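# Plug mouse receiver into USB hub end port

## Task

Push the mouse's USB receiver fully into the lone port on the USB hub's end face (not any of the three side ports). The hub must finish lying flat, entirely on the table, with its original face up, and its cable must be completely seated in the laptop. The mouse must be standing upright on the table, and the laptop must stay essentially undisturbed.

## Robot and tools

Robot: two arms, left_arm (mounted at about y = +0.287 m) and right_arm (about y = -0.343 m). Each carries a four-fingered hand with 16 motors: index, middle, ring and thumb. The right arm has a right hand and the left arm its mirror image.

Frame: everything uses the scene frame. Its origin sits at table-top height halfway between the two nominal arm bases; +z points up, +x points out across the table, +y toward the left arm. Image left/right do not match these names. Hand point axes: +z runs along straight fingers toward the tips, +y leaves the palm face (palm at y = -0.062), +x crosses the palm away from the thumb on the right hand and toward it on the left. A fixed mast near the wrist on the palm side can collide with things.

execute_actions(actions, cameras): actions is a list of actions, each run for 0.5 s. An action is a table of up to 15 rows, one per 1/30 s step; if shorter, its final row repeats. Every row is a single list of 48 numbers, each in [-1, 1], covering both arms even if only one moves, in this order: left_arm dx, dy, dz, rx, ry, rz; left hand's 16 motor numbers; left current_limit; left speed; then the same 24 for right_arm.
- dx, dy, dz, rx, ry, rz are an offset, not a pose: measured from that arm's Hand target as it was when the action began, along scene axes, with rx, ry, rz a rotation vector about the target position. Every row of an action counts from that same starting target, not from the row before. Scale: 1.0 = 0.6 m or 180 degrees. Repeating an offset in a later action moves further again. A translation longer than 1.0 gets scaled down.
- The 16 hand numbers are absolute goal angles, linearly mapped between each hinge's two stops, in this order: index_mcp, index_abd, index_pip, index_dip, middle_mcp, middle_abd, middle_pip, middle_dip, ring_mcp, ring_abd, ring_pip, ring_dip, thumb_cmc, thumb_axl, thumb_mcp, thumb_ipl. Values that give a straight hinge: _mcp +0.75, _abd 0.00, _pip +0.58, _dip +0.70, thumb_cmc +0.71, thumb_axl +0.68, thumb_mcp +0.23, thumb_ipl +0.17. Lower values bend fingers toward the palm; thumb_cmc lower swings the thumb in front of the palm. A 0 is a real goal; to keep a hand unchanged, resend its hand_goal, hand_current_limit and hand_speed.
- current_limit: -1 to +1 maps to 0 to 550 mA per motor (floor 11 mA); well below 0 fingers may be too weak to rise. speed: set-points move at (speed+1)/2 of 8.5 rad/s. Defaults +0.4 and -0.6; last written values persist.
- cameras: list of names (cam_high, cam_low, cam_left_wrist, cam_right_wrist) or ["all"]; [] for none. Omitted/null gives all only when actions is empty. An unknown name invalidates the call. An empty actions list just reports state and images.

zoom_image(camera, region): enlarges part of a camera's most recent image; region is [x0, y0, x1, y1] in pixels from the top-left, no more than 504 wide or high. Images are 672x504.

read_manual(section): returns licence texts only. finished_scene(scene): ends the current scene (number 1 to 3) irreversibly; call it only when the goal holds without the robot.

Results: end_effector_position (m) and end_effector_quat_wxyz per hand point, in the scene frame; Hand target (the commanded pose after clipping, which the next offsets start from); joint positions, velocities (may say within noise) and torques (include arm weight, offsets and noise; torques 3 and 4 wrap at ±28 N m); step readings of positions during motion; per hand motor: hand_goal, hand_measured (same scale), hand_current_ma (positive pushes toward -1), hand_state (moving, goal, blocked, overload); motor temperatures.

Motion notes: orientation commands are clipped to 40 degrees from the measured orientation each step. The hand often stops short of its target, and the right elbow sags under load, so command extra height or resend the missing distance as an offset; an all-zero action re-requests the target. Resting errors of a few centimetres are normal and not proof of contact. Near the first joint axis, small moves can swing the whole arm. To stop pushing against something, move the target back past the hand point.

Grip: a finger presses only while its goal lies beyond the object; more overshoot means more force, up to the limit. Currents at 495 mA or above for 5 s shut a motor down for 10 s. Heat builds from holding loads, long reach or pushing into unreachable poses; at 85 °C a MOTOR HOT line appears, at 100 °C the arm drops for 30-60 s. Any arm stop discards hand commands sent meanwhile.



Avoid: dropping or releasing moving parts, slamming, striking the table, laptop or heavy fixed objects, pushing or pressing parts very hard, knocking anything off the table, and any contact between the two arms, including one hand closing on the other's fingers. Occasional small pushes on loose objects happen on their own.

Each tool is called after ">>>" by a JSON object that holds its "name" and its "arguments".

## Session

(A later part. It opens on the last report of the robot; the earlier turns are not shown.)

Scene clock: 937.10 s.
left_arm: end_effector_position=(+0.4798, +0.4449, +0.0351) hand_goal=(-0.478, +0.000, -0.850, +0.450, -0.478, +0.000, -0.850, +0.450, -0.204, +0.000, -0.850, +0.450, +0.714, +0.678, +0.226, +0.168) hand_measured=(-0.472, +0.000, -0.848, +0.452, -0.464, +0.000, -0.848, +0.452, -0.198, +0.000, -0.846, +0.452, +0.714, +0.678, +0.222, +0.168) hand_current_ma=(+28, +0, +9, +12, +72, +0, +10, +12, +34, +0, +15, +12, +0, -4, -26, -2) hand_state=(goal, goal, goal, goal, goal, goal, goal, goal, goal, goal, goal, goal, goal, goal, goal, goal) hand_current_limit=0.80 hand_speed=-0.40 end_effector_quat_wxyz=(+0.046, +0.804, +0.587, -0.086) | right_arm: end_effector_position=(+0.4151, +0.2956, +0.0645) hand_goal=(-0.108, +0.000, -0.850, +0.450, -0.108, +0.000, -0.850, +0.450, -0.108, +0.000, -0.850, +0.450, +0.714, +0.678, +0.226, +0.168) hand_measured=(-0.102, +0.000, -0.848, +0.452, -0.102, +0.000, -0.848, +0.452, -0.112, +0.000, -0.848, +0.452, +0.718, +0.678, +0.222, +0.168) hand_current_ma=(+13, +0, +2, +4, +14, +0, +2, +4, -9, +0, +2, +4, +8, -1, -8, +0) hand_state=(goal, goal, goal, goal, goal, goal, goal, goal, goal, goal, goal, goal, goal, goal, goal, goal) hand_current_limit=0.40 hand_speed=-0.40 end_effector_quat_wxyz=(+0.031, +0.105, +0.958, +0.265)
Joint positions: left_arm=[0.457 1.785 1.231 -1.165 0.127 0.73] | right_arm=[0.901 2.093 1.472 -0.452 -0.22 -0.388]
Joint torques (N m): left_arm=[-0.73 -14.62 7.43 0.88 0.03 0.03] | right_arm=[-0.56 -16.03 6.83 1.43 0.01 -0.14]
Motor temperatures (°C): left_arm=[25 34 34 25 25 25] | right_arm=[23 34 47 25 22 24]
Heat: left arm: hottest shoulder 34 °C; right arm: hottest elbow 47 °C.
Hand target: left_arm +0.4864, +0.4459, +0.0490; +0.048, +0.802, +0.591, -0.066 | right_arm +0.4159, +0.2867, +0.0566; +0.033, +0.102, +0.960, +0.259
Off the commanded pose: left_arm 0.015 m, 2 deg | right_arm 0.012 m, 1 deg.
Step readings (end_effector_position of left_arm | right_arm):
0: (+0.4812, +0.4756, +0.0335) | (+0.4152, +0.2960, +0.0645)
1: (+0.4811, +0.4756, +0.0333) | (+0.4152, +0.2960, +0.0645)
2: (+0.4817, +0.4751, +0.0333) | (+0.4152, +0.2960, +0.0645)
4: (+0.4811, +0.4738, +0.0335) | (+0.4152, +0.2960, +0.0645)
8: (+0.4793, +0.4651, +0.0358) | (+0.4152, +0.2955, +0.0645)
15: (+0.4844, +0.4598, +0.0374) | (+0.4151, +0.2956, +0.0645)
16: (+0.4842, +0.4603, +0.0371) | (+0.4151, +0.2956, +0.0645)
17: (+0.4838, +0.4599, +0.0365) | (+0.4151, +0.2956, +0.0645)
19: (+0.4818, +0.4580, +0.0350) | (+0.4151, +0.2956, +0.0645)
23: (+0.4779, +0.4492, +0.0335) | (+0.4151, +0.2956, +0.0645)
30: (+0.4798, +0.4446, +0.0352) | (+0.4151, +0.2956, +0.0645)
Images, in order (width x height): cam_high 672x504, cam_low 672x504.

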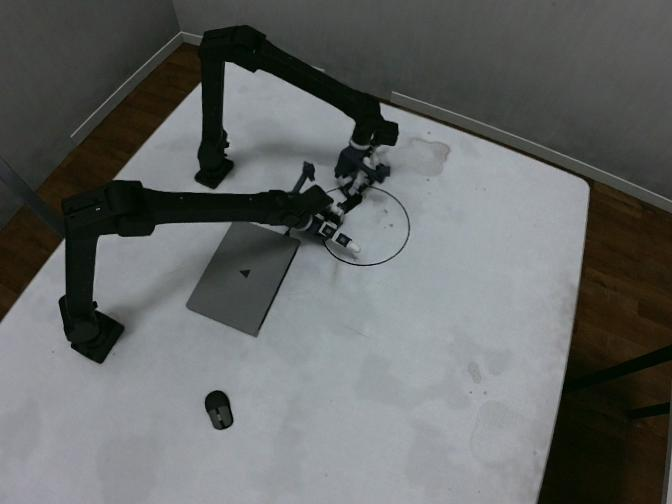

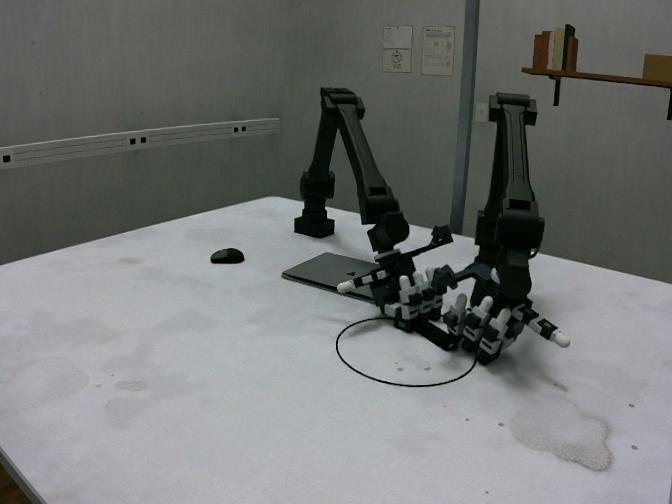

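>>> {"name": "execute_actions", "arguments": {"actions": [[[0,0.05,0.05,0,0,0,-0.479,0,-0.85,0.45,-0.479,0,-0.85,0.45,-0.205,0,-0.85,0.45,0.714,0.678,0.226,0.168,0.8,-0.4,0,0,0,0,0,0,-0.1075,0,-0.85,0.45,-0.1075,0,-0.85,0.45,-0.1075,0,-0.85,0.45,0.714,0.678,0.226,0.168,0.4,-0.4]],[[0.068,0.008,0,0,0,-0.055,-0.479,0,-0.85,0.45,-0.479,0,-0.85,0.45,-0.205,0,-0.85,0.45,0.714,0.678,0.226,0.168,0.8,-0.4,-0.014,-0.012,0.012,0,0,-0.05,-0.1075,0,-0.85,0.45,-0.1075,0,-0.85,0.45,-0.1075,0,-0.85,0.45,0.714,0.678,0.226,0.168,0.4,-0.4]],[[0,0,-0.05,0,0,0,-0.479,0,-0.85,0.45,-0.479,0,-0.85,0.45,-0.205,0,-0.85,0.45,0.714,0.678,0.226,0.168,0.8,-0.4,0,0,-0.012,0,0,0,-0.1075,0,-0.85,0.45,-0.1075,0,-0.85,0.45,-0.1075,0,-0.85,0.45,0.714,0.678,0.226,0.168,0.4,-0.4]]], "cameras": ["cam_low","cam_high"]}}

>>> {"name": "zoom_image", "arguments": {"camera": "cam_low", "region": [392, 280, 502, 370]}}

>>> {"name": "zoom_image", "arguments": {"camera": "cam_high", "region": [315, 155, 395, 225]}}

Scene clock: 992.27 s.
left_arm: end_effector_position=(+0.5203, +0.4815, +0.0528) hand_goal=(-0.478, +0.000, -0.850, +0.450, -0.478, +0.000, -0.850, +0.450, -0.204, +0.000, -0.850, +0.450, +0.714, +0.678, +0.226, +0.168) hand_measured=(-0.472, +0.000, -0.848, +0.452, -0.464, +0.000, -0.848, +0.452, -0.198, +0.000, -0.846, +0.452, +0.714, +0.678, +0.222, +0.168) hand_current_ma=(+33, +0, +9, +11, +72, +0, +10, +12, +34, +0, +15, +12, +0, -4, -26, -2) hand_state=(goal, goal, goal, goal, goal, goal, goal, goal, goal, goal, goal, goal, goal, goal, goal, goal) hand_current_limit=0.80 hand_speed=-0.40 end_effector_quat_wxyz=(+0.043, +0.844, +0.530, -0.075) | right_arm: end_effector_position=(+0.4152, +0.2786, +0.0648) hand_goal=(-0.108, +0.000, -0.850, +0.450, -0.108, +0.000, -0.850, +0.450, -0.108, +0.000, -0.850, +0.450, +0.714, +0.678, +0.226, +0.168) hand_measured=(-0.102, +0.000, -0.848, +0.452, -0.102, +0.000, -0.848, +0.452, -0.108, +0.000, -0.848, +0.452, +0.718, +0.678, +0.222, +0.168) hand_current_ma=(+14, +0, +2, +4, +14, +0, +2, +4, +0, +0, +2, +4, +8, -1, -8, +0) hand_state=(goal, goal, goal, goal, goal, goal, goal, goal, goal, goal, goal, goal, goal, goal, goal, goal) hand_current_limit=0.40 hand_speed=-0.40 end_effector_quat_wxyz=(+0.054, +0.179, +0.948, +0.258)
Joint positions: left_arm=[0.503 1.892 1.44 -1.26 0.101 0.914] | right_arm=[0.927 2.051 1.398 -0.399 -0.123 -0.232]
Joint torques (N m): left_arm=[-0.56 -13.74 8.75 0.81 0 0.38] | right_arm=[0.91 -15.09 7.17 1.77 0.17 0.13]
Motor temperatures (°C): left_arm=[25 34 33 25 25 24] | right_arm=[23 36 42 25 22 24]
Heat: left arm: hottest shoulder 34 °C; right arm: hottest elbow 42 °C.
Hand target: left_arm +0.5271, +0.4807, +0.0489; +0.042, +0.850, +0.520, -0.070 | right_arm +0.4075, +0.2793, +0.0564; +0.053, +0.177, +0.949, +0.255
Off the commanded pose: left_arm 0.008 m, 1 deg | right_arm 0.011 m, 0 deg.
Step readings (end_effector_position of left_arm | right_arm):
0: (+0.4798, +0.4449, +0.0351) | (+0.4151, +0.2956, +0.0645)
1: (+0.4798, +0.4449, +0.0351) | (+0.4151, +0.2956, +0.0645)
2: (+0.4794, +0.4452, +0.0352) | (+0.4151, +0.2956, +0.0645)
4: (+0.4757, +0.4462, +0.0356) | (+0.4151, +0.2956, +0.0645)
8: (+0.4703, +0.4572, +0.0416) | (+0.4151, +0.2956, +0.0645)
15: (+0.4726, +0.4684, +0.0524) | (+0.4151, +0.2956, +0.0645)
16: (+0.4731, +0.4685, +0.0532) | (+0.4151, +0.2951, +0.0639)
17: (+0.4739, +0.4688, +0.0551) | (+0.4164, +0.2934, +0.0643)
19: (+0.4813, +0.4712, +0.0612) | (+0.4173, +0.2881, +0.0656)
23: (+0.5090, +0.4810, +0.0778) | (+0.4143, +0.2800, +0.0656)
30: (+0.5160, +0.4807, +0.0781) | (+0.4145, +0.2786, +0.0647)
31: (+0.5155, +0.4802, +0.0764) | (+0.4145, +0.2786, +0.0646)
32: (+0.5152, +0.4798, +0.0741) | (+0.4147, +0.2784, +0.0645)
34: (+0.5162, +0.4800, +0.0697) | (+0.4150, +0.2783, +0.0645)
38: (+0.5193, +0.4812, +0.0587) | (+0.4151, +0.2788, +0.0649)
45: (+0.5203, +0.4815, +0.0528) | (+0.4153, +0.2788, +0.0649)
Images, in order (width x height): cam_high 672x504, cam_low 672x504.

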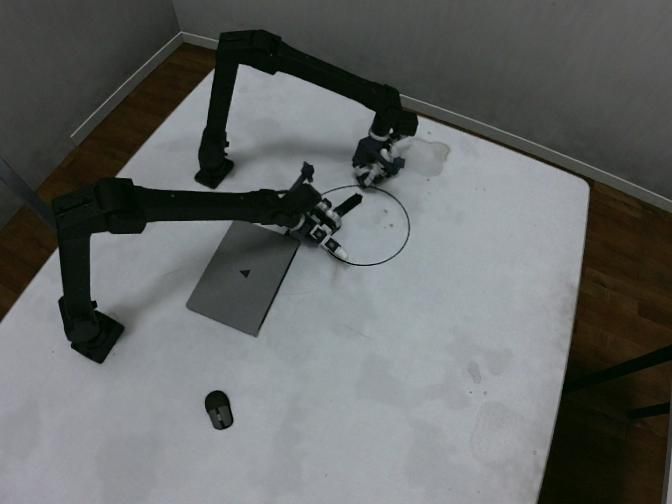

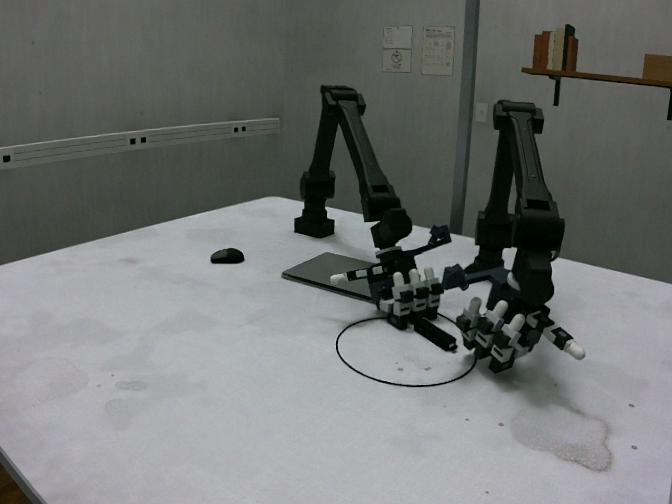

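Scaled by 4.582 from the camera's 672x504 image, which has a finer 960x720 frame.

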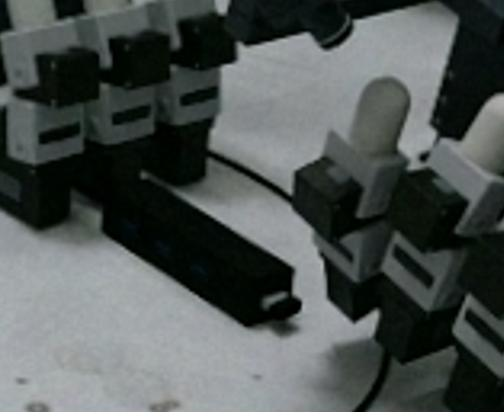

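Scaled by 6.300 from the camera's 672x504 image, which has a finer 960x720 frame.

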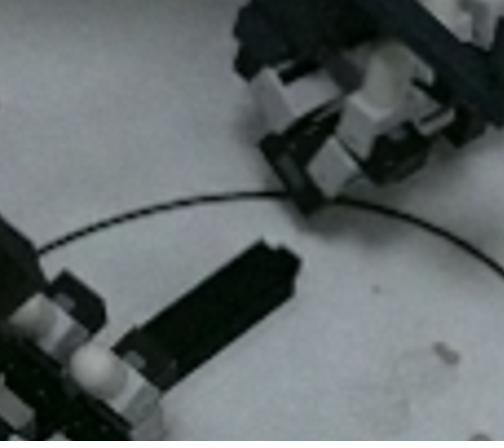

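>>> {"name": "zoom_image", "arguments": {"camera": "cam_low", "region": [392, 305, 432, 335]}}

>>> {"name": "zoom_image", "arguments": {"camera": "cam_high", "region": [315, 190, 365, 230]}}

Scaled by 12.600 from the camera's 672x504 image, which has a finer 960x720 frame.

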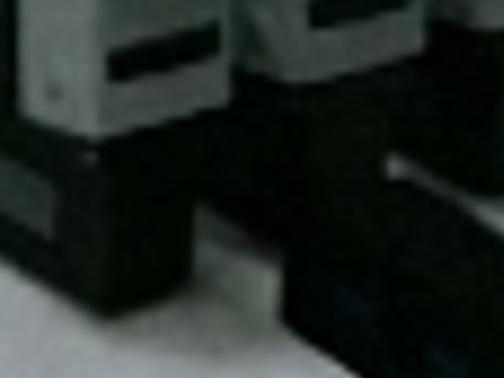

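Scaled by 10.080 from the camera's 672x504 image, which has a finer 960x720 frame.

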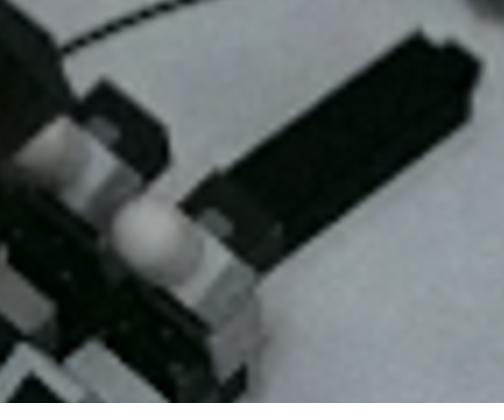

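>>> {"name": "execute_actions", "arguments": {"actions": [[[-0.005,-0.022,-0.024,0,0,0,-0.479,0,-0.85,0.45,-0.479,0,-0.85,0.45,-0.205,0,-0.85,0.45,0.714,0.678,0.226,0.168,0.8,-0.4,-0.013,0.028,0.0,0,0,0.005,-0.1075,0,-0.85,0.45,-0.1075,0,-0.85,0.45,-0.1075,0,-0.85,0.45,0.714,0.678,0.226,0.168,0.4,-0.4]]], "cameras": ["cam_low","cam_high"]}}

>>> {"name": "zoom_image", "arguments": {"camera": "cam_low", "region": [392, 290, 492, 370]}}

>>> {"name": "zoom_image", "arguments": {"camera": "cam_high", "region": [315, 155, 395, 225]}}

Scene clock: 1066.20 s.
left_arm: end_effector_position=(+0.5194, +0.4697, +0.0401) hand_goal=(-0.478, +0.000, -0.850, +0.450, -0.478, +0.000, -0.850, +0.450, -0.204, +0.000, -0.850, +0.450, +0.714, +0.678, +0.226, +0.168) hand_measured=(-0.472, +0.000, -0.848, +0.452, -0.464, +0.000, -0.848, +0.452, -0.198, +0.000, -0.846, +0.452, +0.714, +0.678, +0.222, +0.168) hand_current_ma=(+33, +0, +9, +11, +72, +0, +10, +12, +34, +0, +15, +12, +0, -4, -26, -2) hand_state=(goal, goal, goal, goal, goal, goal, goal, goal, goal, goal, goal, goal, goal, goal, goal, goal) hand_current_limit=0.80 hand_speed=-0.40 end_effector_quat_wxyz=(+0.043, +0.849, +0.522, -0.072) | right_arm: end_effector_position=(+0.4018, +0.2879, +0.0646) hand_goal=(-0.108, +0.000, -0.850, +0.450, -0.108, +0.000, -0.850, +0.450, -0.108, +0.000, -0.850, +0.450, +0.714, +0.678, +0.226, +0.168) hand_measured=(-0.102, +0.000, -0.848, +0.452, -0.102, +0.000, -0.848, +0.452, -0.108, +0.000, -0.848, +0.452, +0.718, +0.678, +0.222, +0.168) hand_current_ma=(+14, +0, +2, +4, +14, +0, +2, +4, +0, +0, +2, +4, +8, -1, -8, +0) hand_state=(goal, goal, goal, goal, goal, goal, goal, goal, goal, goal, goal, goal, goal, goal, goal, goal) hand_current_limit=0.40 hand_speed=-0.40 end_effector_quat_wxyz=(+0.052, +0.172, +0.949, +0.258)
Joint positions: left_arm=[0.485 1.892 1.402 -1.215 0.101 0.914] | right_arm=[0.951 2.051 1.398 -0.399 -0.118 -0.223]
Joint torques (N m): left_arm=[-0.91 -13.39 8.01 0.81 0.12 0.19] | right_arm=[0.85 -13.8 10.11 1.29 0.11 0.11]
Heat: left arm: hottest shoulder 34 °C; right arm: hottest elbow 41 °C.
Hand target: left_arm +0.5242, +0.4674, +0.0345; +0.042, +0.850, +0.520, -0.070 | right_arm +0.3996, +0.2962, +0.0564; +0.051, +0.170, +0.950, +0.255
Off the commanded pose: left_arm 0.008 m, 0 deg | right_arm 0.012 m, 0 deg.
Step readings (end_effector_position of left_arm | right_arm):
0: (+0.5203, +0.4814, +0.0528) | (+0.4152, +0.2786, +0.0647)
1: (+0.5205, +0.4815, +0.0529) | (+0.4150, +0.2788, +0.0647)
2: (+0.5211, +0.4816, +0.0525) | (+0.4147, +0.2790, +0.0647)
4: (+0.5221, +0.4806, +0.0501) | (+0.4137, +0.2797, +0.0647)
8: (+0.5188, +0.4745, +0.0424) | (+0.4081, +0.2836, +0.0646)
15: (+0.5192, +0.4696, +0.0401) | (+0.4017, +0.2879, +0.0646)
Images, in order (width x height): cam_high 672x504, cam_low 672x504.

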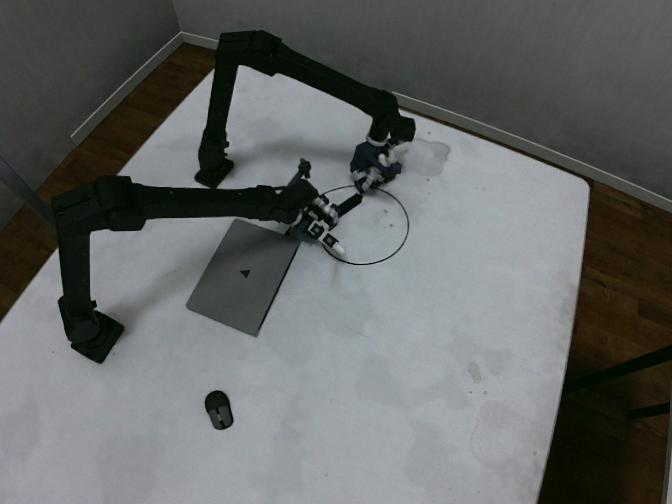

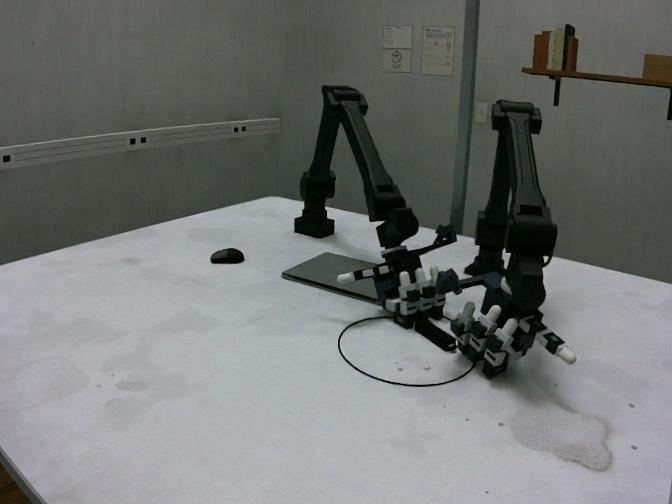

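Scaled by 5.040 from the camera's 672x504 image, which has a finer 960x720 frame.

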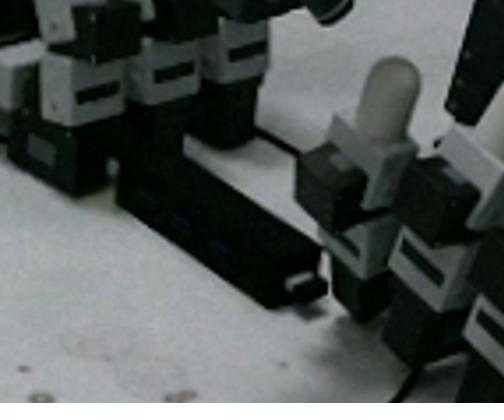

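Scaled by 6.300 from the camera's 672x504 image, which has a finer 960x720 frame.

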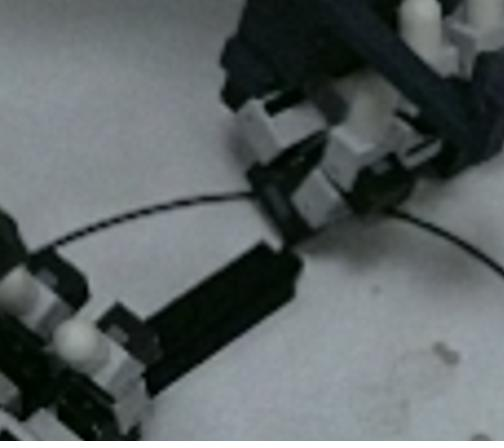

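>>> {"name": "execute_actions", "arguments": {"actions": [[[0,0,0.0,0,0,0,-0.479,0,-0.85,0.45,-0.479,0,-0.85,0.45,-0.205,0,-0.85,0.45,0.714,0.678,0.226,0.168,0.8,-0.4,0.01,0.018,-0.01,0,0,0.0,-0.1075,0,-0.85,0.45,-0.1075,0,-0.85,0.45,-0.1075,0,-0.85,0.45,0.714,0.678,0.226,0.168,0.4,-0.4]],[[-0.02,-0.045,-0.008,0,0,0,-0.479,0,-0.85,0.45,-0.479,0,-0.85,0.45,-0.205,0,-0.85,0.45,0.714,0.678,0.226,0.168,0.8,-0.4,0,0,-0.01,0,0,0.0,-0.1075,0,-0.85,0.45,-0.1075,0,-0.85,0.45,-0.1075,0,-0.85,0.45,0.714,0.678,0.226,0.168,0.4,-0.4]]], "cameras": ["cam_low","cam_high"]}}

>>> {"name": "zoom_image", "arguments": {"camera": "cam_low", "region": [392, 290, 492, 370]}}

>>> {"name": "zoom_image", "arguments": {"camera": "cam_high", "region": [315, 155, 395, 225]}}

Scene clock: 1082.33 s.
left_arm: end_effector_position=(+0.5131, +0.4609, +0.0340) hand_goal=(-0.478, +0.000, -0.850, +0.450, -0.478, +0.000, -0.850, +0.450, -0.204, +0.000, -0.850, +0.450, +0.714, +0.678, +0.226, +0.168) hand_measured=(-0.472, +0.000, -0.848, +0.452, -0.464, +0.000, -0.848, +0.452, -0.222, +0.000, -0.846, +0.452, +0.714, +0.678, +0.222, +0.168) hand_current_ma=(+28, +0, +9, +11, +72, +0, +10, +12, -91, +0, +15, +12, +0, -4, -27, -2) hand_state=(goal, goal, goal, goal, goal, goal, goal, goal, goal, goal, goal, goal, goal, goal, goal, goal) hand_current_limit=0.80 hand_speed=-0.40 end_effector_quat_wxyz=(+0.042, +0.844, +0.531, -0.063) | right_arm: end_effector_position=(+0.4053, +0.2946, +0.0633) hand_goal=(-0.108, +0.000, -0.850, +0.450, -0.108, +0.000, -0.850, +0.450, -0.108, +0.000, -0.850, +0.450, +0.714, +0.678, +0.226, +0.168) hand_measured=(-0.096, +0.000, -0.848, +0.452, -0.102, +0.000, -0.848, +0.452, -0.114, +0.000, -0.848, +0.452, +0.718, +0.678, +0.222, +0.168) hand_current_ma=(+30, +0, +2, +4, +14, +0, +2, +4, -13, +0, +2, +4, +8, -1, -8, +0) hand_state=(goal, goal, goal, goal, goal, goal, goal, goal, goal, goal, goal, goal, goal, goal, goal, goal) hand_current_limit=0.40 hand_speed=-0.40 end_effector_quat_wxyz=(+0.051, +0.176, +0.948, +0.261)
Joint positions: left_arm=[0.471 1.866 1.343 -1.163 0.1 0.88] | right_arm=[0.953 2.068 1.421 -0.399 -0.119 -0.213]
Joint torques (N m): left_arm=[-3.02 -14.39 6.02 0.44 0.38 0.13] | right_arm=[0.73 -12.22 11.43 1.48 0.19 0]
Heat: left arm: hottest shoulder 34 °C; right arm: hottest elbow 42 °C.
Hand target: left_arm +0.5123, +0.4404, +0.0297; +0.042, +0.850, +0.520, -0.070 | right_arm +0.4058, +0.3069, +0.0444; +0.051, +0.170, +0.950, +0.255
Off the commanded pose: left_arm 0.021 m, 2 deg | right_arm 0.023 m, 1 deg.
Step readings (end_effector_position of left_arm | right_arm):
0: (+0.5194, +0.4697, +0.0401) | (+0.4018, +0.2879, +0.0646)
1: (+0.5194, +0.4697, +0.0401) | (+0.4018, +0.2879, +0.0646)
2: (+0.5194, +0.4697, +0.0401) | (+0.4017, +0.2878, +0.0637)
4: (+0.5194, +0.4697, +0.0401) | (+0.4023, +0.2886, +0.0636)
8: (+0.5194, +0.4697, +0.0401) | (+0.4040, +0.2929, +0.0638)
15: (+0.5194, +0.4697, +0.0401) | (+0.4048, +0.2950, +0.0639)
16: (+0.5192, +0.4696, +0.0399) | (+0.4048, +0.2950, +0.0639)
17: (+0.5190, +0.4678, +0.0383) | (+0.4047, +0.2950, +0.0636)
19: (+0.5161, +0.4641, +0.0327) | (+0.4047, +0.2949, +0.0634)
23: (+0.5137, +0.4604, +0.0338) | (+0.4051, +0.2947, +0.0633)
30: (+0.5132, +0.4610, +0.0341) | (+0.4052, +0.2946, +0.0633)
Images, in order (width x height): cam_high 672x504, cam_low 672x504.

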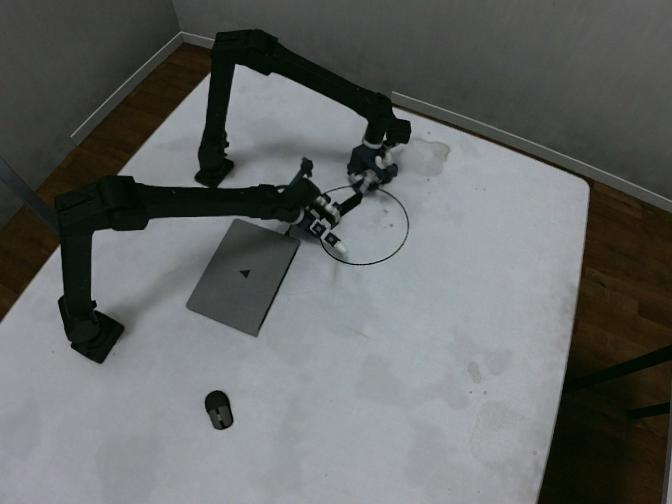

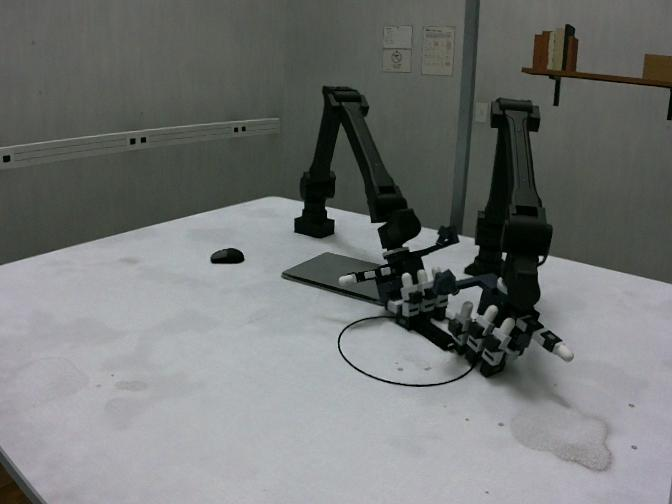

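Scaled by 5.040 from the camera's 672x504 image, which has a finer 960x720 frame.

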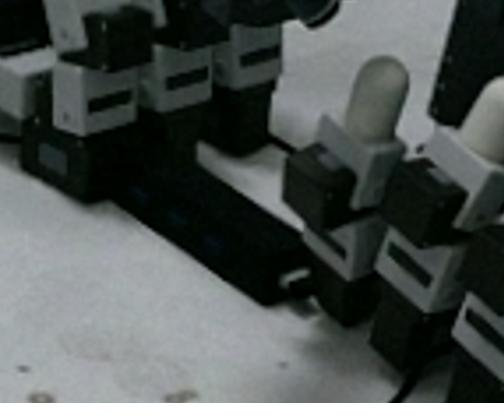

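Scaled by 6.300 from the camera's 672x504 image, which has a finer 960x720 frame.

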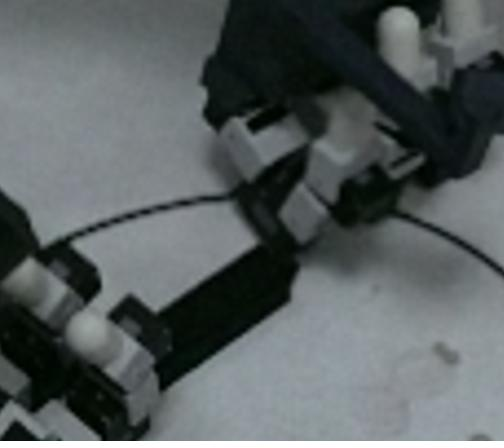

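>>> {"name": "execute_actions", "arguments": {"actions": [[[-0.02,-0.045,-0.012,-0.014,0.006,-0.015,-0.479,0,-0.85,0.45,-0.479,0,-0.85,0.45,-0.205,0,-0.85,0.45,0.714,0.678,0.226,0.168,0.8,-0.4,0.002,0.015,-0.015,0,0,0.0,-0.1075,0,-0.85,0.45,-0.1075,0,-0.85,0.45,-0.1075,0,-0.85,0.45,0.714,0.678,0.226,0.168,0.4,-0.4]],[[-0.02,-0.045,-0.006,-0.014,0.006,-0.015,-0.479,0,-0.85,0.45,-0.479,0,-0.85,0.45,-0.205,0,-0.85,0.45,0.714,0.678,0.226,0.168,0.8,-0.4,0.002,0.01,-0.01,0,0,0.0,-0.1075,0,-0.85,0.45,-0.1075,0,-0.85,0.45,-0.1075,0,-0.85,0.45,0.714,0.678,0.226,0.168,0.4,-0.4]]], "cameras": ["cam_low","cam_high"]}}

>>> {"name": "zoom_image", "arguments": {"camera": "cam_low", "region": [392, 290, 492, 370]}}

>>> {"name": "zoom_image", "arguments": {"camera": "cam_high", "region": [315, 155, 395, 225]}}

Scene clock: 1092.93 s.
left_arm: end_effector_position=(+0.5056, +0.4558, +0.0346) hand_goal=(-0.478, +0.000, -0.850, +0.450, -0.478, +0.000, -0.850, +0.450, -0.204, +0.000, -0.850, +0.450, +0.714, +0.678, +0.226, +0.168) hand_measured=(-0.472, +0.000, -0.848, +0.452, -0.464, +0.000, -0.848, +0.452, -0.214, +0.000, -0.846, +0.452, +0.714, +0.678, +0.222, +0.168) hand_current_ma=(+28, +0, +9, +11, +72, +0, +10, +12, -48, +0, +15, +12, +0, -4, -27, -2) hand_state=(goal, goal, goal, goal, goal, goal, goal, goal, goal, goal, goal, goal, goal, goal, goal, goal) hand_current_limit=0.80 hand_speed=-0.40 end_effector_quat_wxyz=(+0.047, +0.843, +0.532, -0.061) | right_arm: end_effector_position=(+0.4102, +0.2915, +0.0615) hand_goal=(-0.108, +0.000, -0.850, +0.450, -0.108, +0.000, -0.850, +0.450, -0.108, +0.000, -0.850, +0.450, +0.714, +0.678, +0.226, +0.168) hand_measured=(-0.086, +0.000, -0.848, +0.452, -0.104, +0.000, -0.848, +0.452, -0.116, +0.000, -0.848, +0.452, +0.718, +0.678, +0.222, +0.168) hand_current_ma=(+63, +0, +2, +4, +11, +0, +2, +4, -22, +0, +2, +4, +8, -1, -8, +0) hand_state=(blocked, goal, goal, goal, goal, goal, goal, goal, goal, goal, goal, goal, goal, goal, goal, goal) hand_current_limit=0.40 hand_speed=-0.40 end_effector_quat_wxyz=(+0.053, +0.197, +0.944, +0.258)
Joint positions: left_arm=[0.471 1.842 1.305 -1.142 0.109 0.875] | right_arm=[0.954 2.07 1.423 -0.4 -0.103 -0.172]
Joint torques (N m): left_arm=[-6.42 -13.74 3.43 -1.51 2.61 0.81] | right_arm=[1.44 -9.47 14.11 1.95 -0.26 -0.33]
Heat: left arm: hottest shoulder 33 °C; right arm: hottest elbow 43 °C.
Hand target: left_arm +0.4882, +0.3865, +0.0190; +0.066, +0.870, +0.477, -0.111 | right_arm +0.4082, +0.3219, +0.0295; +0.051, +0.170, +0.950, +0.255
Off the commanded pose: left_arm 0.073 m, 9 deg | right_arm 0.044 m, 3 deg.
Step readings (end_effector_position of left_arm | right_arm):
0: (+0.5131, +0.4610, +0.0340) | (+0.4053, +0.2946, +0.0633)
1: (+0.5128, +0.4609, +0.0340) | (+0.4053, +0.2946, +0.0633)
2: (+0.5125, +0.4603, +0.0338) | (+0.4053, +0.2945, +0.0627)
4: (+0.5120, +0.4597, +0.0340) | (+0.4056, +0.2942, +0.0624)
8: (+0.5110, +0.4591, +0.0344) | (+0.4061, +0.2938, +0.0620)
15: (+0.5107, +0.4590, +0.0345) | (+0.4062, +0.2937, +0.0619)
16: (+0.5104, +0.4588, +0.0342) | (+0.4064, +0.2938, +0.0621)
17: (+0.5101, +0.4583, +0.0342) | (+0.4068, +0.2939, +0.0622)
19: (+0.5091, +0.4575, +0.0342) | (+0.4074, +0.2936, +0.0620)
23: (+0.5067, +0.4563, +0.0344) | (+0.4092, +0.2922, +0.0616)
30: (+0.5058, +0.4559, +0.0345) | (+0.4100, +0.2916, +0.0615)
Images, in order (width x height): cam_high 672x504, cam_low 672x504.

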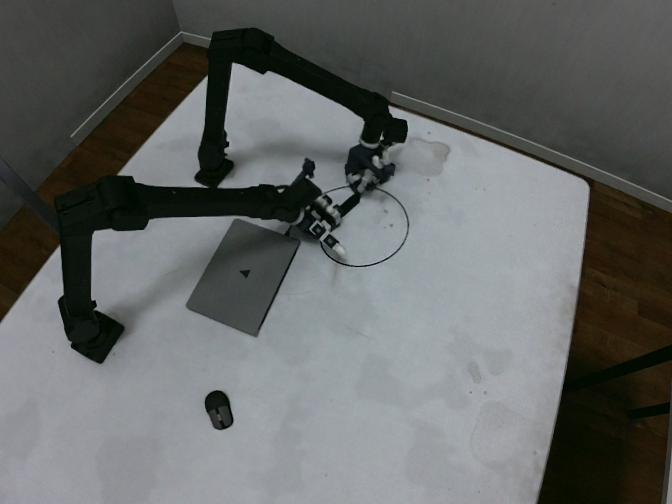

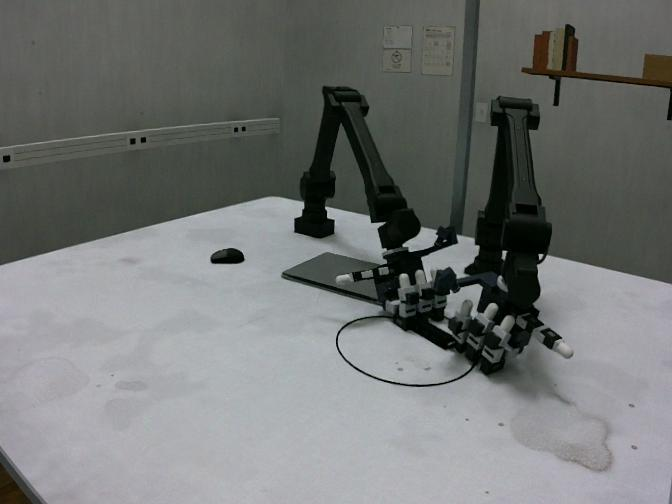

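Scaled by 5.040 from the camera's 672x504 image, which has a finer 960x720 frame.

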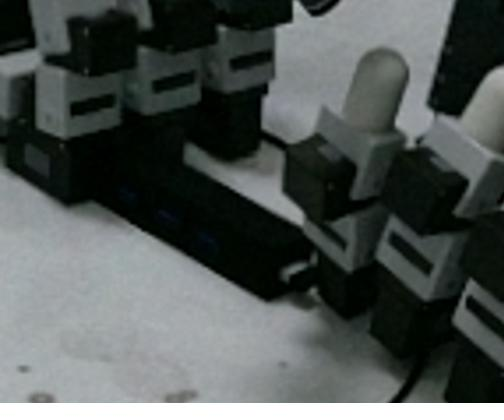

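Scaled by 6.300 from the camera's 672x504 image, which has a finer 960x720 frame.

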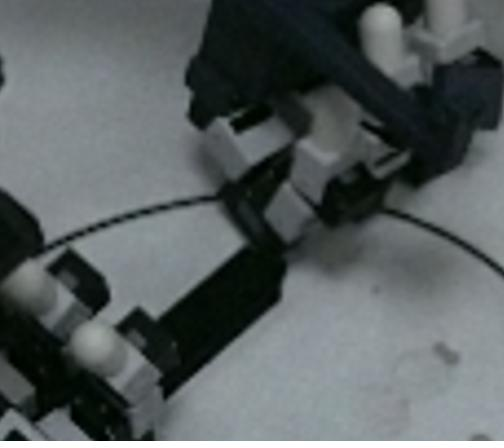

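>>> {"name": "zoom_image", "arguments": {"camera": "cam_low", "region": [436, 326, 466, 356]}}

Scaled by 16.800 from the camera's 672x504 image, which has a finer 960x720 frame.

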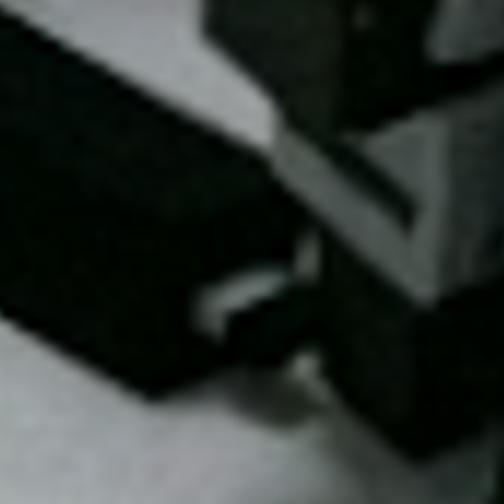

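>>> {"name": "execute_actions", "arguments": {"actions": [[[-0.01,-0.02,0,0,0,0,-0.479,0,-0.85,0.45,-0.479,0,-0.85,0.45,-0.205,0,-0.85,0.45,0.714,0.678,0.226,0.168,0.8,-0.4,0.006,0.02,-0.01,0,0,0.045,-0.1075,0,-0.85,0.45,-0.1075,0,-0.85,0.45,-0.1075,0,-0.85,0.45,0.714,0.678,0.226,0.168,0.6,-0.4]],[[-0.016,-0.04,-0.005,-0.014,0.006,-0.015,-0.479,0,-0.85,0.45,-0.479,0,-0.85,0.45,-0.205,0,-0.85,0.45,0.714,0.678,0.226,0.168,0.8,-0.4,0.003,0.02,0,0,0,0.015,-0.1075,0,-0.85,0.45,-0.1075,0,-0.85,0.45,-0.1075,0,-0.85,0.45,0.714,0.678,0.226,0.168,0.6,-0.4]]], "cameras": ["cam_low","cam_high"]}}

>>> {"name": "zoom_image", "arguments": {"camera": "cam_low", "region": [396, 296, 476, 360]}}

>>> {"name": "zoom_image", "arguments": {"camera": "cam_high", "region": [325, 165, 385, 215]}}

Scene clock: 1110.73 s.
left_arm: end_effector_position=(+0.4906, +0.4476, +0.0354) hand_goal=(-0.478, +0.000, -0.850, +0.450, -0.478, +0.000, -0.850, +0.450, -0.204, +0.000, -0.850, +0.450, +0.714, +0.678, +0.226, +0.168) hand_measured=(-0.472, +0.000, -0.848, +0.452, -0.464, +0.000, -0.848, +0.452, -0.188, +0.000, -0.846, +0.452, +0.714, +0.678, +0.222, +0.168) hand_current_ma=(+29, +0, +9, +11, +72, +0, +10, +12, +81, +0, +15, +12, +0, -4, -27, -2) hand_state=(goal, goal, goal, goal, goal, goal, goal, goal, goal, goal, goal, goal, goal, goal, goal, goal) hand_current_limit=0.80 hand_speed=-0.40 end_effector_quat_wxyz=(+0.050, +0.843, +0.531, -0.062) | right_arm: end_effector_position=(+0.4476, +0.2862, +0.0618) hand_goal=(-0.108, +0.000, -0.850, +0.450, -0.108, +0.000, -0.850, +0.450, -0.108, +0.000, -0.850, +0.450, +0.714, +0.678, +0.226, +0.168) hand_measured=(-0.076, +0.000, -0.848, +0.452, -0.104, +0.000, -0.848, +0.452, -0.126, +0.000, -0.848, +0.452, +0.718, +0.678, +0.222, +0.168) hand_current_ma=(+106, +0, +2, +4, +8, +0, +2, +4, -56, +0, +2, +4, +8, -1, -8, +0) hand_state=(blocked, goal, goal, goal, goal, goal, goal, goal, goal, goal, goal, goal, goal, goal, goal, goal) hand_current_limit=0.60 hand_speed=-0.40 end_effector_quat_wxyz=(+0.042, +0.139, +0.956, +0.256)
Joint positions: left_arm=[0.471 1.805 1.251 -1.128 0.116 0.878] | right_arm=[0.871 2.117 1.515 -0.476 -0.191 -0.357]
Joint torques (N m): left_arm=[-9.7 -12.45 3.17 -2.48 3.72 0.95] | right_arm=[5.19 -9.47 14.42 2.17 -1.15 -0.52]
Motor temperatures (°C): left_arm=[25 32 32 25 29 25] | right_arm=[23 33 47 25 22 24]
Heat: left arm: hottest shoulder 32 °C; right arm: hottest elbow 47 °C.
Hand target: left_arm +0.4726, +0.3505, +0.0161; +0.078, +0.878, +0.454, -0.131 | right_arm +0.4136, +0.3459, +0.0234; +0.027, +0.080, +0.962, +0.259
Off the commanded pose: left_arm 0.101 m, 13 deg | right_arm 0.079 m, 7 deg.
Step readings (end_effector_position of left_arm | right_arm):
0: (+0.5056, +0.4558, +0.0346) | (+0.4102, +0.2915, +0.0615)
1: (+0.5056, +0.4558, +0.0344) | (+0.4101, +0.2917, +0.0617)
2: (+0.5052, +0.4557, +0.0343) | (+0.4102, +0.2919, +0.0616)
4: (+0.5043, +0.4558, +0.0352) | (+0.4107, +0.2918, +0.0613)
8: (+0.5003, +0.4555, +0.0365) | (+0.4202, +0.2893, +0.0614)
15: (+0.4934, +0.4511, +0.0356) | (+0.4434, +0.2850, +0.0626)
16: (+0.4932, +0.4508, +0.0354) | (+0.4437, +0.2851, +0.0626)
17: (+0.4930, +0.4504, +0.0354) | (+0.4437, +0.2856, +0.0628)
19: (+0.4923, +0.4496, +0.0353) | (+0.4446, +0.2859, +0.0623)
23: (+0.4911, +0.4484, +0.0354) | (+0.4467, +0.2860, +0.0623)
30: (+0.4907, +0.4478, +0.0353) | (+0.4475, +0.2862, +0.0620)
Images, in order (width x height): cam_high 672x504, cam_low 672x504.

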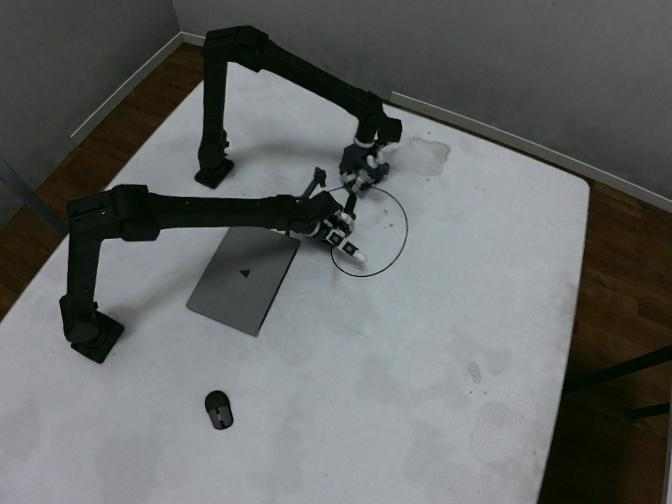

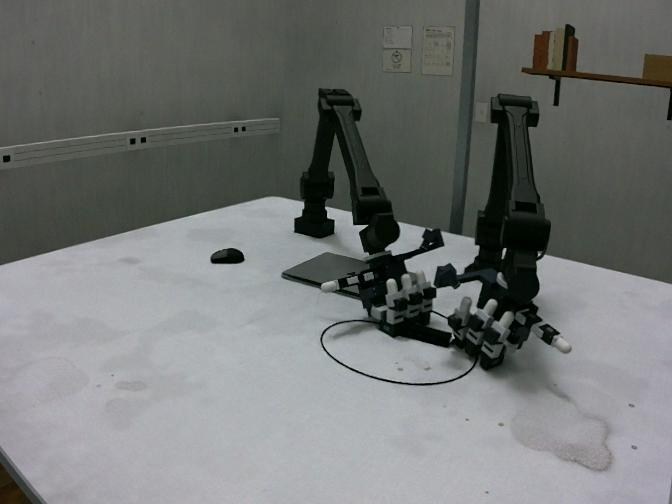

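Scaled by 6.300 from the camera's 672x504 image, which has a finer 960x720 frame.

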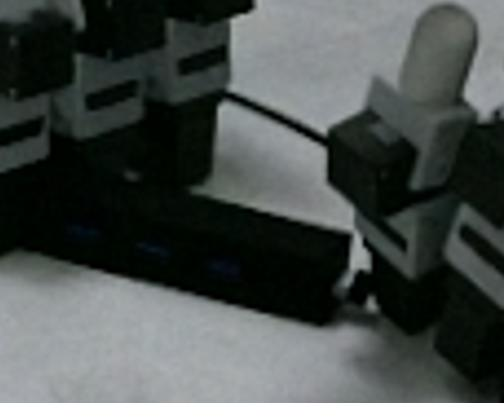

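Scaled by 8.400 from the camera's 672x504 image, which has a finer 960x720 frame.

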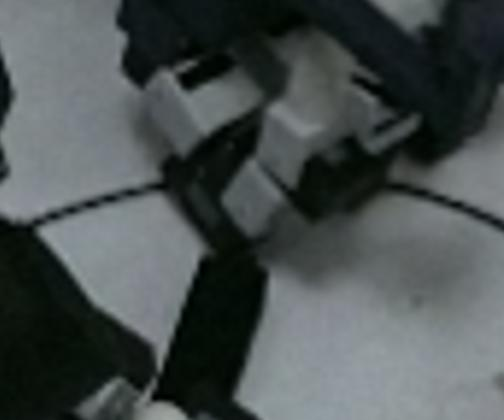

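>>> {"name": "execute_actions", "arguments": {"actions": [[[0.03,0.16,0.04,0.03,-0.012,0.03,-0.479,0,-0.85,0.45,-0.479,0,-0.85,0.45,-0.205,0,-0.85,0.45,0.714,0.678,0.226,0.168,0.8,-0.4,0.008,-0.08,0.04,0,0,-0.04,-0.1075,0,-0.85,0.45,-0.1075,0,-0.85,0.45,-0.1075,0,-0.85,0.45,0.714,0.678,0.226,0.168,0.4,-0.4]],[[0.015,0.05,0.01,0.012,-0.006,0.01,-0.479,0,-0.85,0.45,-0.479,0,-0.85,0.45,-0.205,0,-0.85,0.45,0.714,0.678,0.226,0.168,0.8,-0.4,0.0,-0.035,0.015,0,0,-0.053,-0.1075,0,-0.85,0.45,-0.1075,0,-0.85,0.45,-0.1075,0,-0.85,0.45,0.714,0.678,0.226,0.168,0.4,-0.4]]], "cameras": ["cam_low","cam_high"]}}

>>> {"name": "zoom_image", "arguments": {"camera": "cam_low", "region": [392, 290, 492, 370]}}

>>> {"name": "zoom_image", "arguments": {"camera": "cam_high", "region": [315, 155, 395, 225]}}

Scene clock: 1137.33 s.
left_arm: end_effector_position=(+0.4873, +0.4689, +0.0416) hand_goal=(-0.478, +0.000, -0.850, +0.450, -0.478, +0.000, -0.850, +0.450, -0.204, +0.000, -0.850, +0.450, +0.714, +0.678, +0.226, +0.168) hand_measured=(-0.472, +0.000, -0.848, +0.452, -0.464, +0.000, -0.848, +0.452, -0.188, +0.000, -0.846, +0.452, +0.714, +0.678, +0.222, +0.168) hand_current_ma=(+30, +0, +9, +11, +72, +0, +10, +12, +81, +0, +15, +12, +0, -4, -27, -2) hand_state=(goal, goal, goal, goal, goal, goal, goal, goal, goal, goal, goal, goal, goal, goal, goal, goal) hand_current_limit=0.80 hand_speed=-0.40 end_effector_quat_wxyz=(+0.041, +0.850, +0.519, -0.078) | right_arm: end_effector_position=(+0.4253, +0.2789, +0.0642) hand_goal=(-0.108, +0.000, -0.850, +0.450, -0.108, +0.000, -0.850, +0.450, -0.108, +0.000, -0.850, +0.450, +0.714, +0.678, +0.226, +0.168) hand_measured=(-0.088, +0.000, -0.848, +0.452, -0.102, +0.000, -0.848, +0.452, -0.114, +0.000, -0.848, +0.452, +0.718, +0.678, +0.222, +0.168) hand_current_ma=(+57, +0, +2, +4, +12, +0, +2, +4, -12, +0, +2, +4, +8, -1, -8, +0) hand_state=(goal, goal, goal, goal, goal, goal, goal, goal, goal, goal, goal, goal, goal, goal, goal, goal) hand_current_limit=0.40 hand_speed=-0.40 end_effector_quat_wxyz=(+0.064, +0.219, +0.939, +0.257)
Joint positions: left_arm=[0.511 1.832 1.316 -1.205 0.095 0.947] | right_arm=[0.936 2.062 1.413 -0.391 -0.079 -0.148]
Joint torques (N m): left_arm=[0.03 -12.1 10.88 -0.1 0.04 0.38] | right_arm=[0.73 -15.5 6.89 1.65 0.35 0.11]
Motor temperatures (°C): left_arm=[26 32 32 25 37 25] | right_arm=[23 32 47 25 23 24]
Heat: left arm: hottest wrist yaw 37 °C; right arm: hottest elbow 47 °C.
Hand target: left_arm +0.4996, +0.4765, +0.0460; +0.041, +0.854, +0.513, -0.071 | right_arm +0.4184, +0.2769, +0.0564; +0.064, +0.219, +0.940, +0.252
Off the commanded pose: left_arm 0.015 m, 1 deg | right_arm 0.010 m, 1 deg.
Step readings (end_effector_position of left_arm | right_arm):
0: (+0.4906, +0.4476, +0.0354) | (+0.4476, +0.2862, +0.0618)
1: (+0.4907, +0.4478, +0.0354) | (+0.4477, +0.2861, +0.0618)
2: (+0.4908, +0.4491, +0.0361) | (+0.4484, +0.2858, +0.0628)
4: (+0.4894, +0.4493, +0.0377) | (+0.4495, +0.2847, +0.0634)
8: (+0.4801, +0.4402, +0.0375) | (+0.4432, +0.2923, +0.0655)
15: (+0.4785, +0.4381, +0.0346) | (+0.4273, +0.3033, +0.0658)
16: (+0.4788, +0.4385, +0.0349) | (+0.4270, +0.3029, +0.0652)
17: (+0.4791, +0.4398, +0.0352) | (+0.4277, +0.3011, +0.0654)
19: (+0.4816, +0.4453, +0.0367) | (+0.4277, +0.2944, +0.0667)
23: (+0.4868, +0.4606, +0.0417) | (+0.4238, +0.2835, +0.0658)
30: (+0.4876, +0.4691, +0.0440) | (+0.4246, +0.2800, +0.0646)
Images, in order (width x height): cam_high 672x504, cam_low 672x504.

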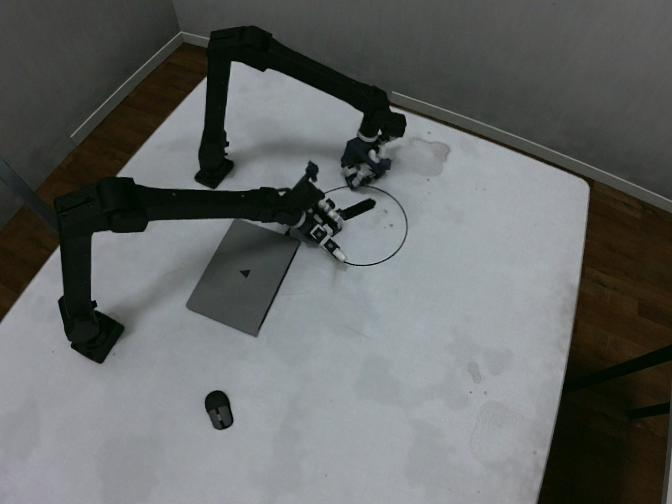

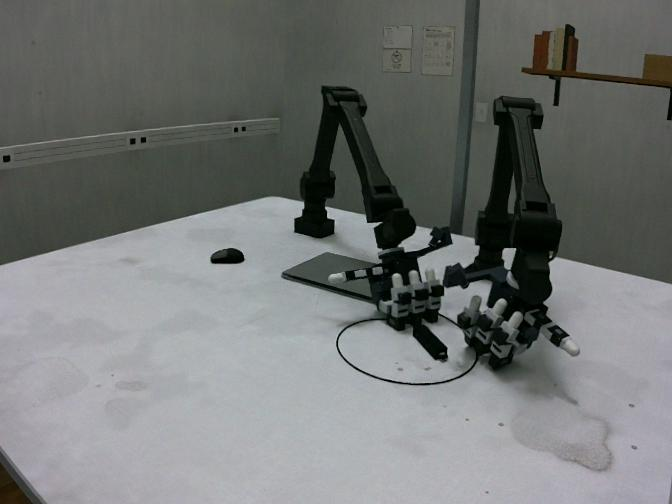

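Scaled by 5.040 from the camera's 672x504 image, which has a finer 960x720 frame.

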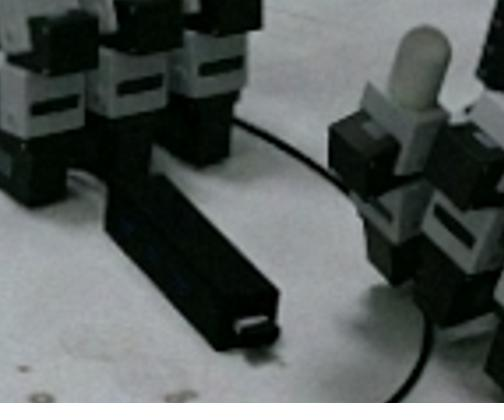

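Scaled by 6.300 from the camera's 672x504 image, which has a finer 960x720 frame.

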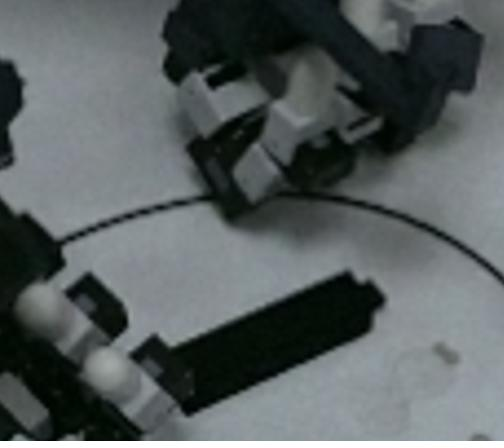

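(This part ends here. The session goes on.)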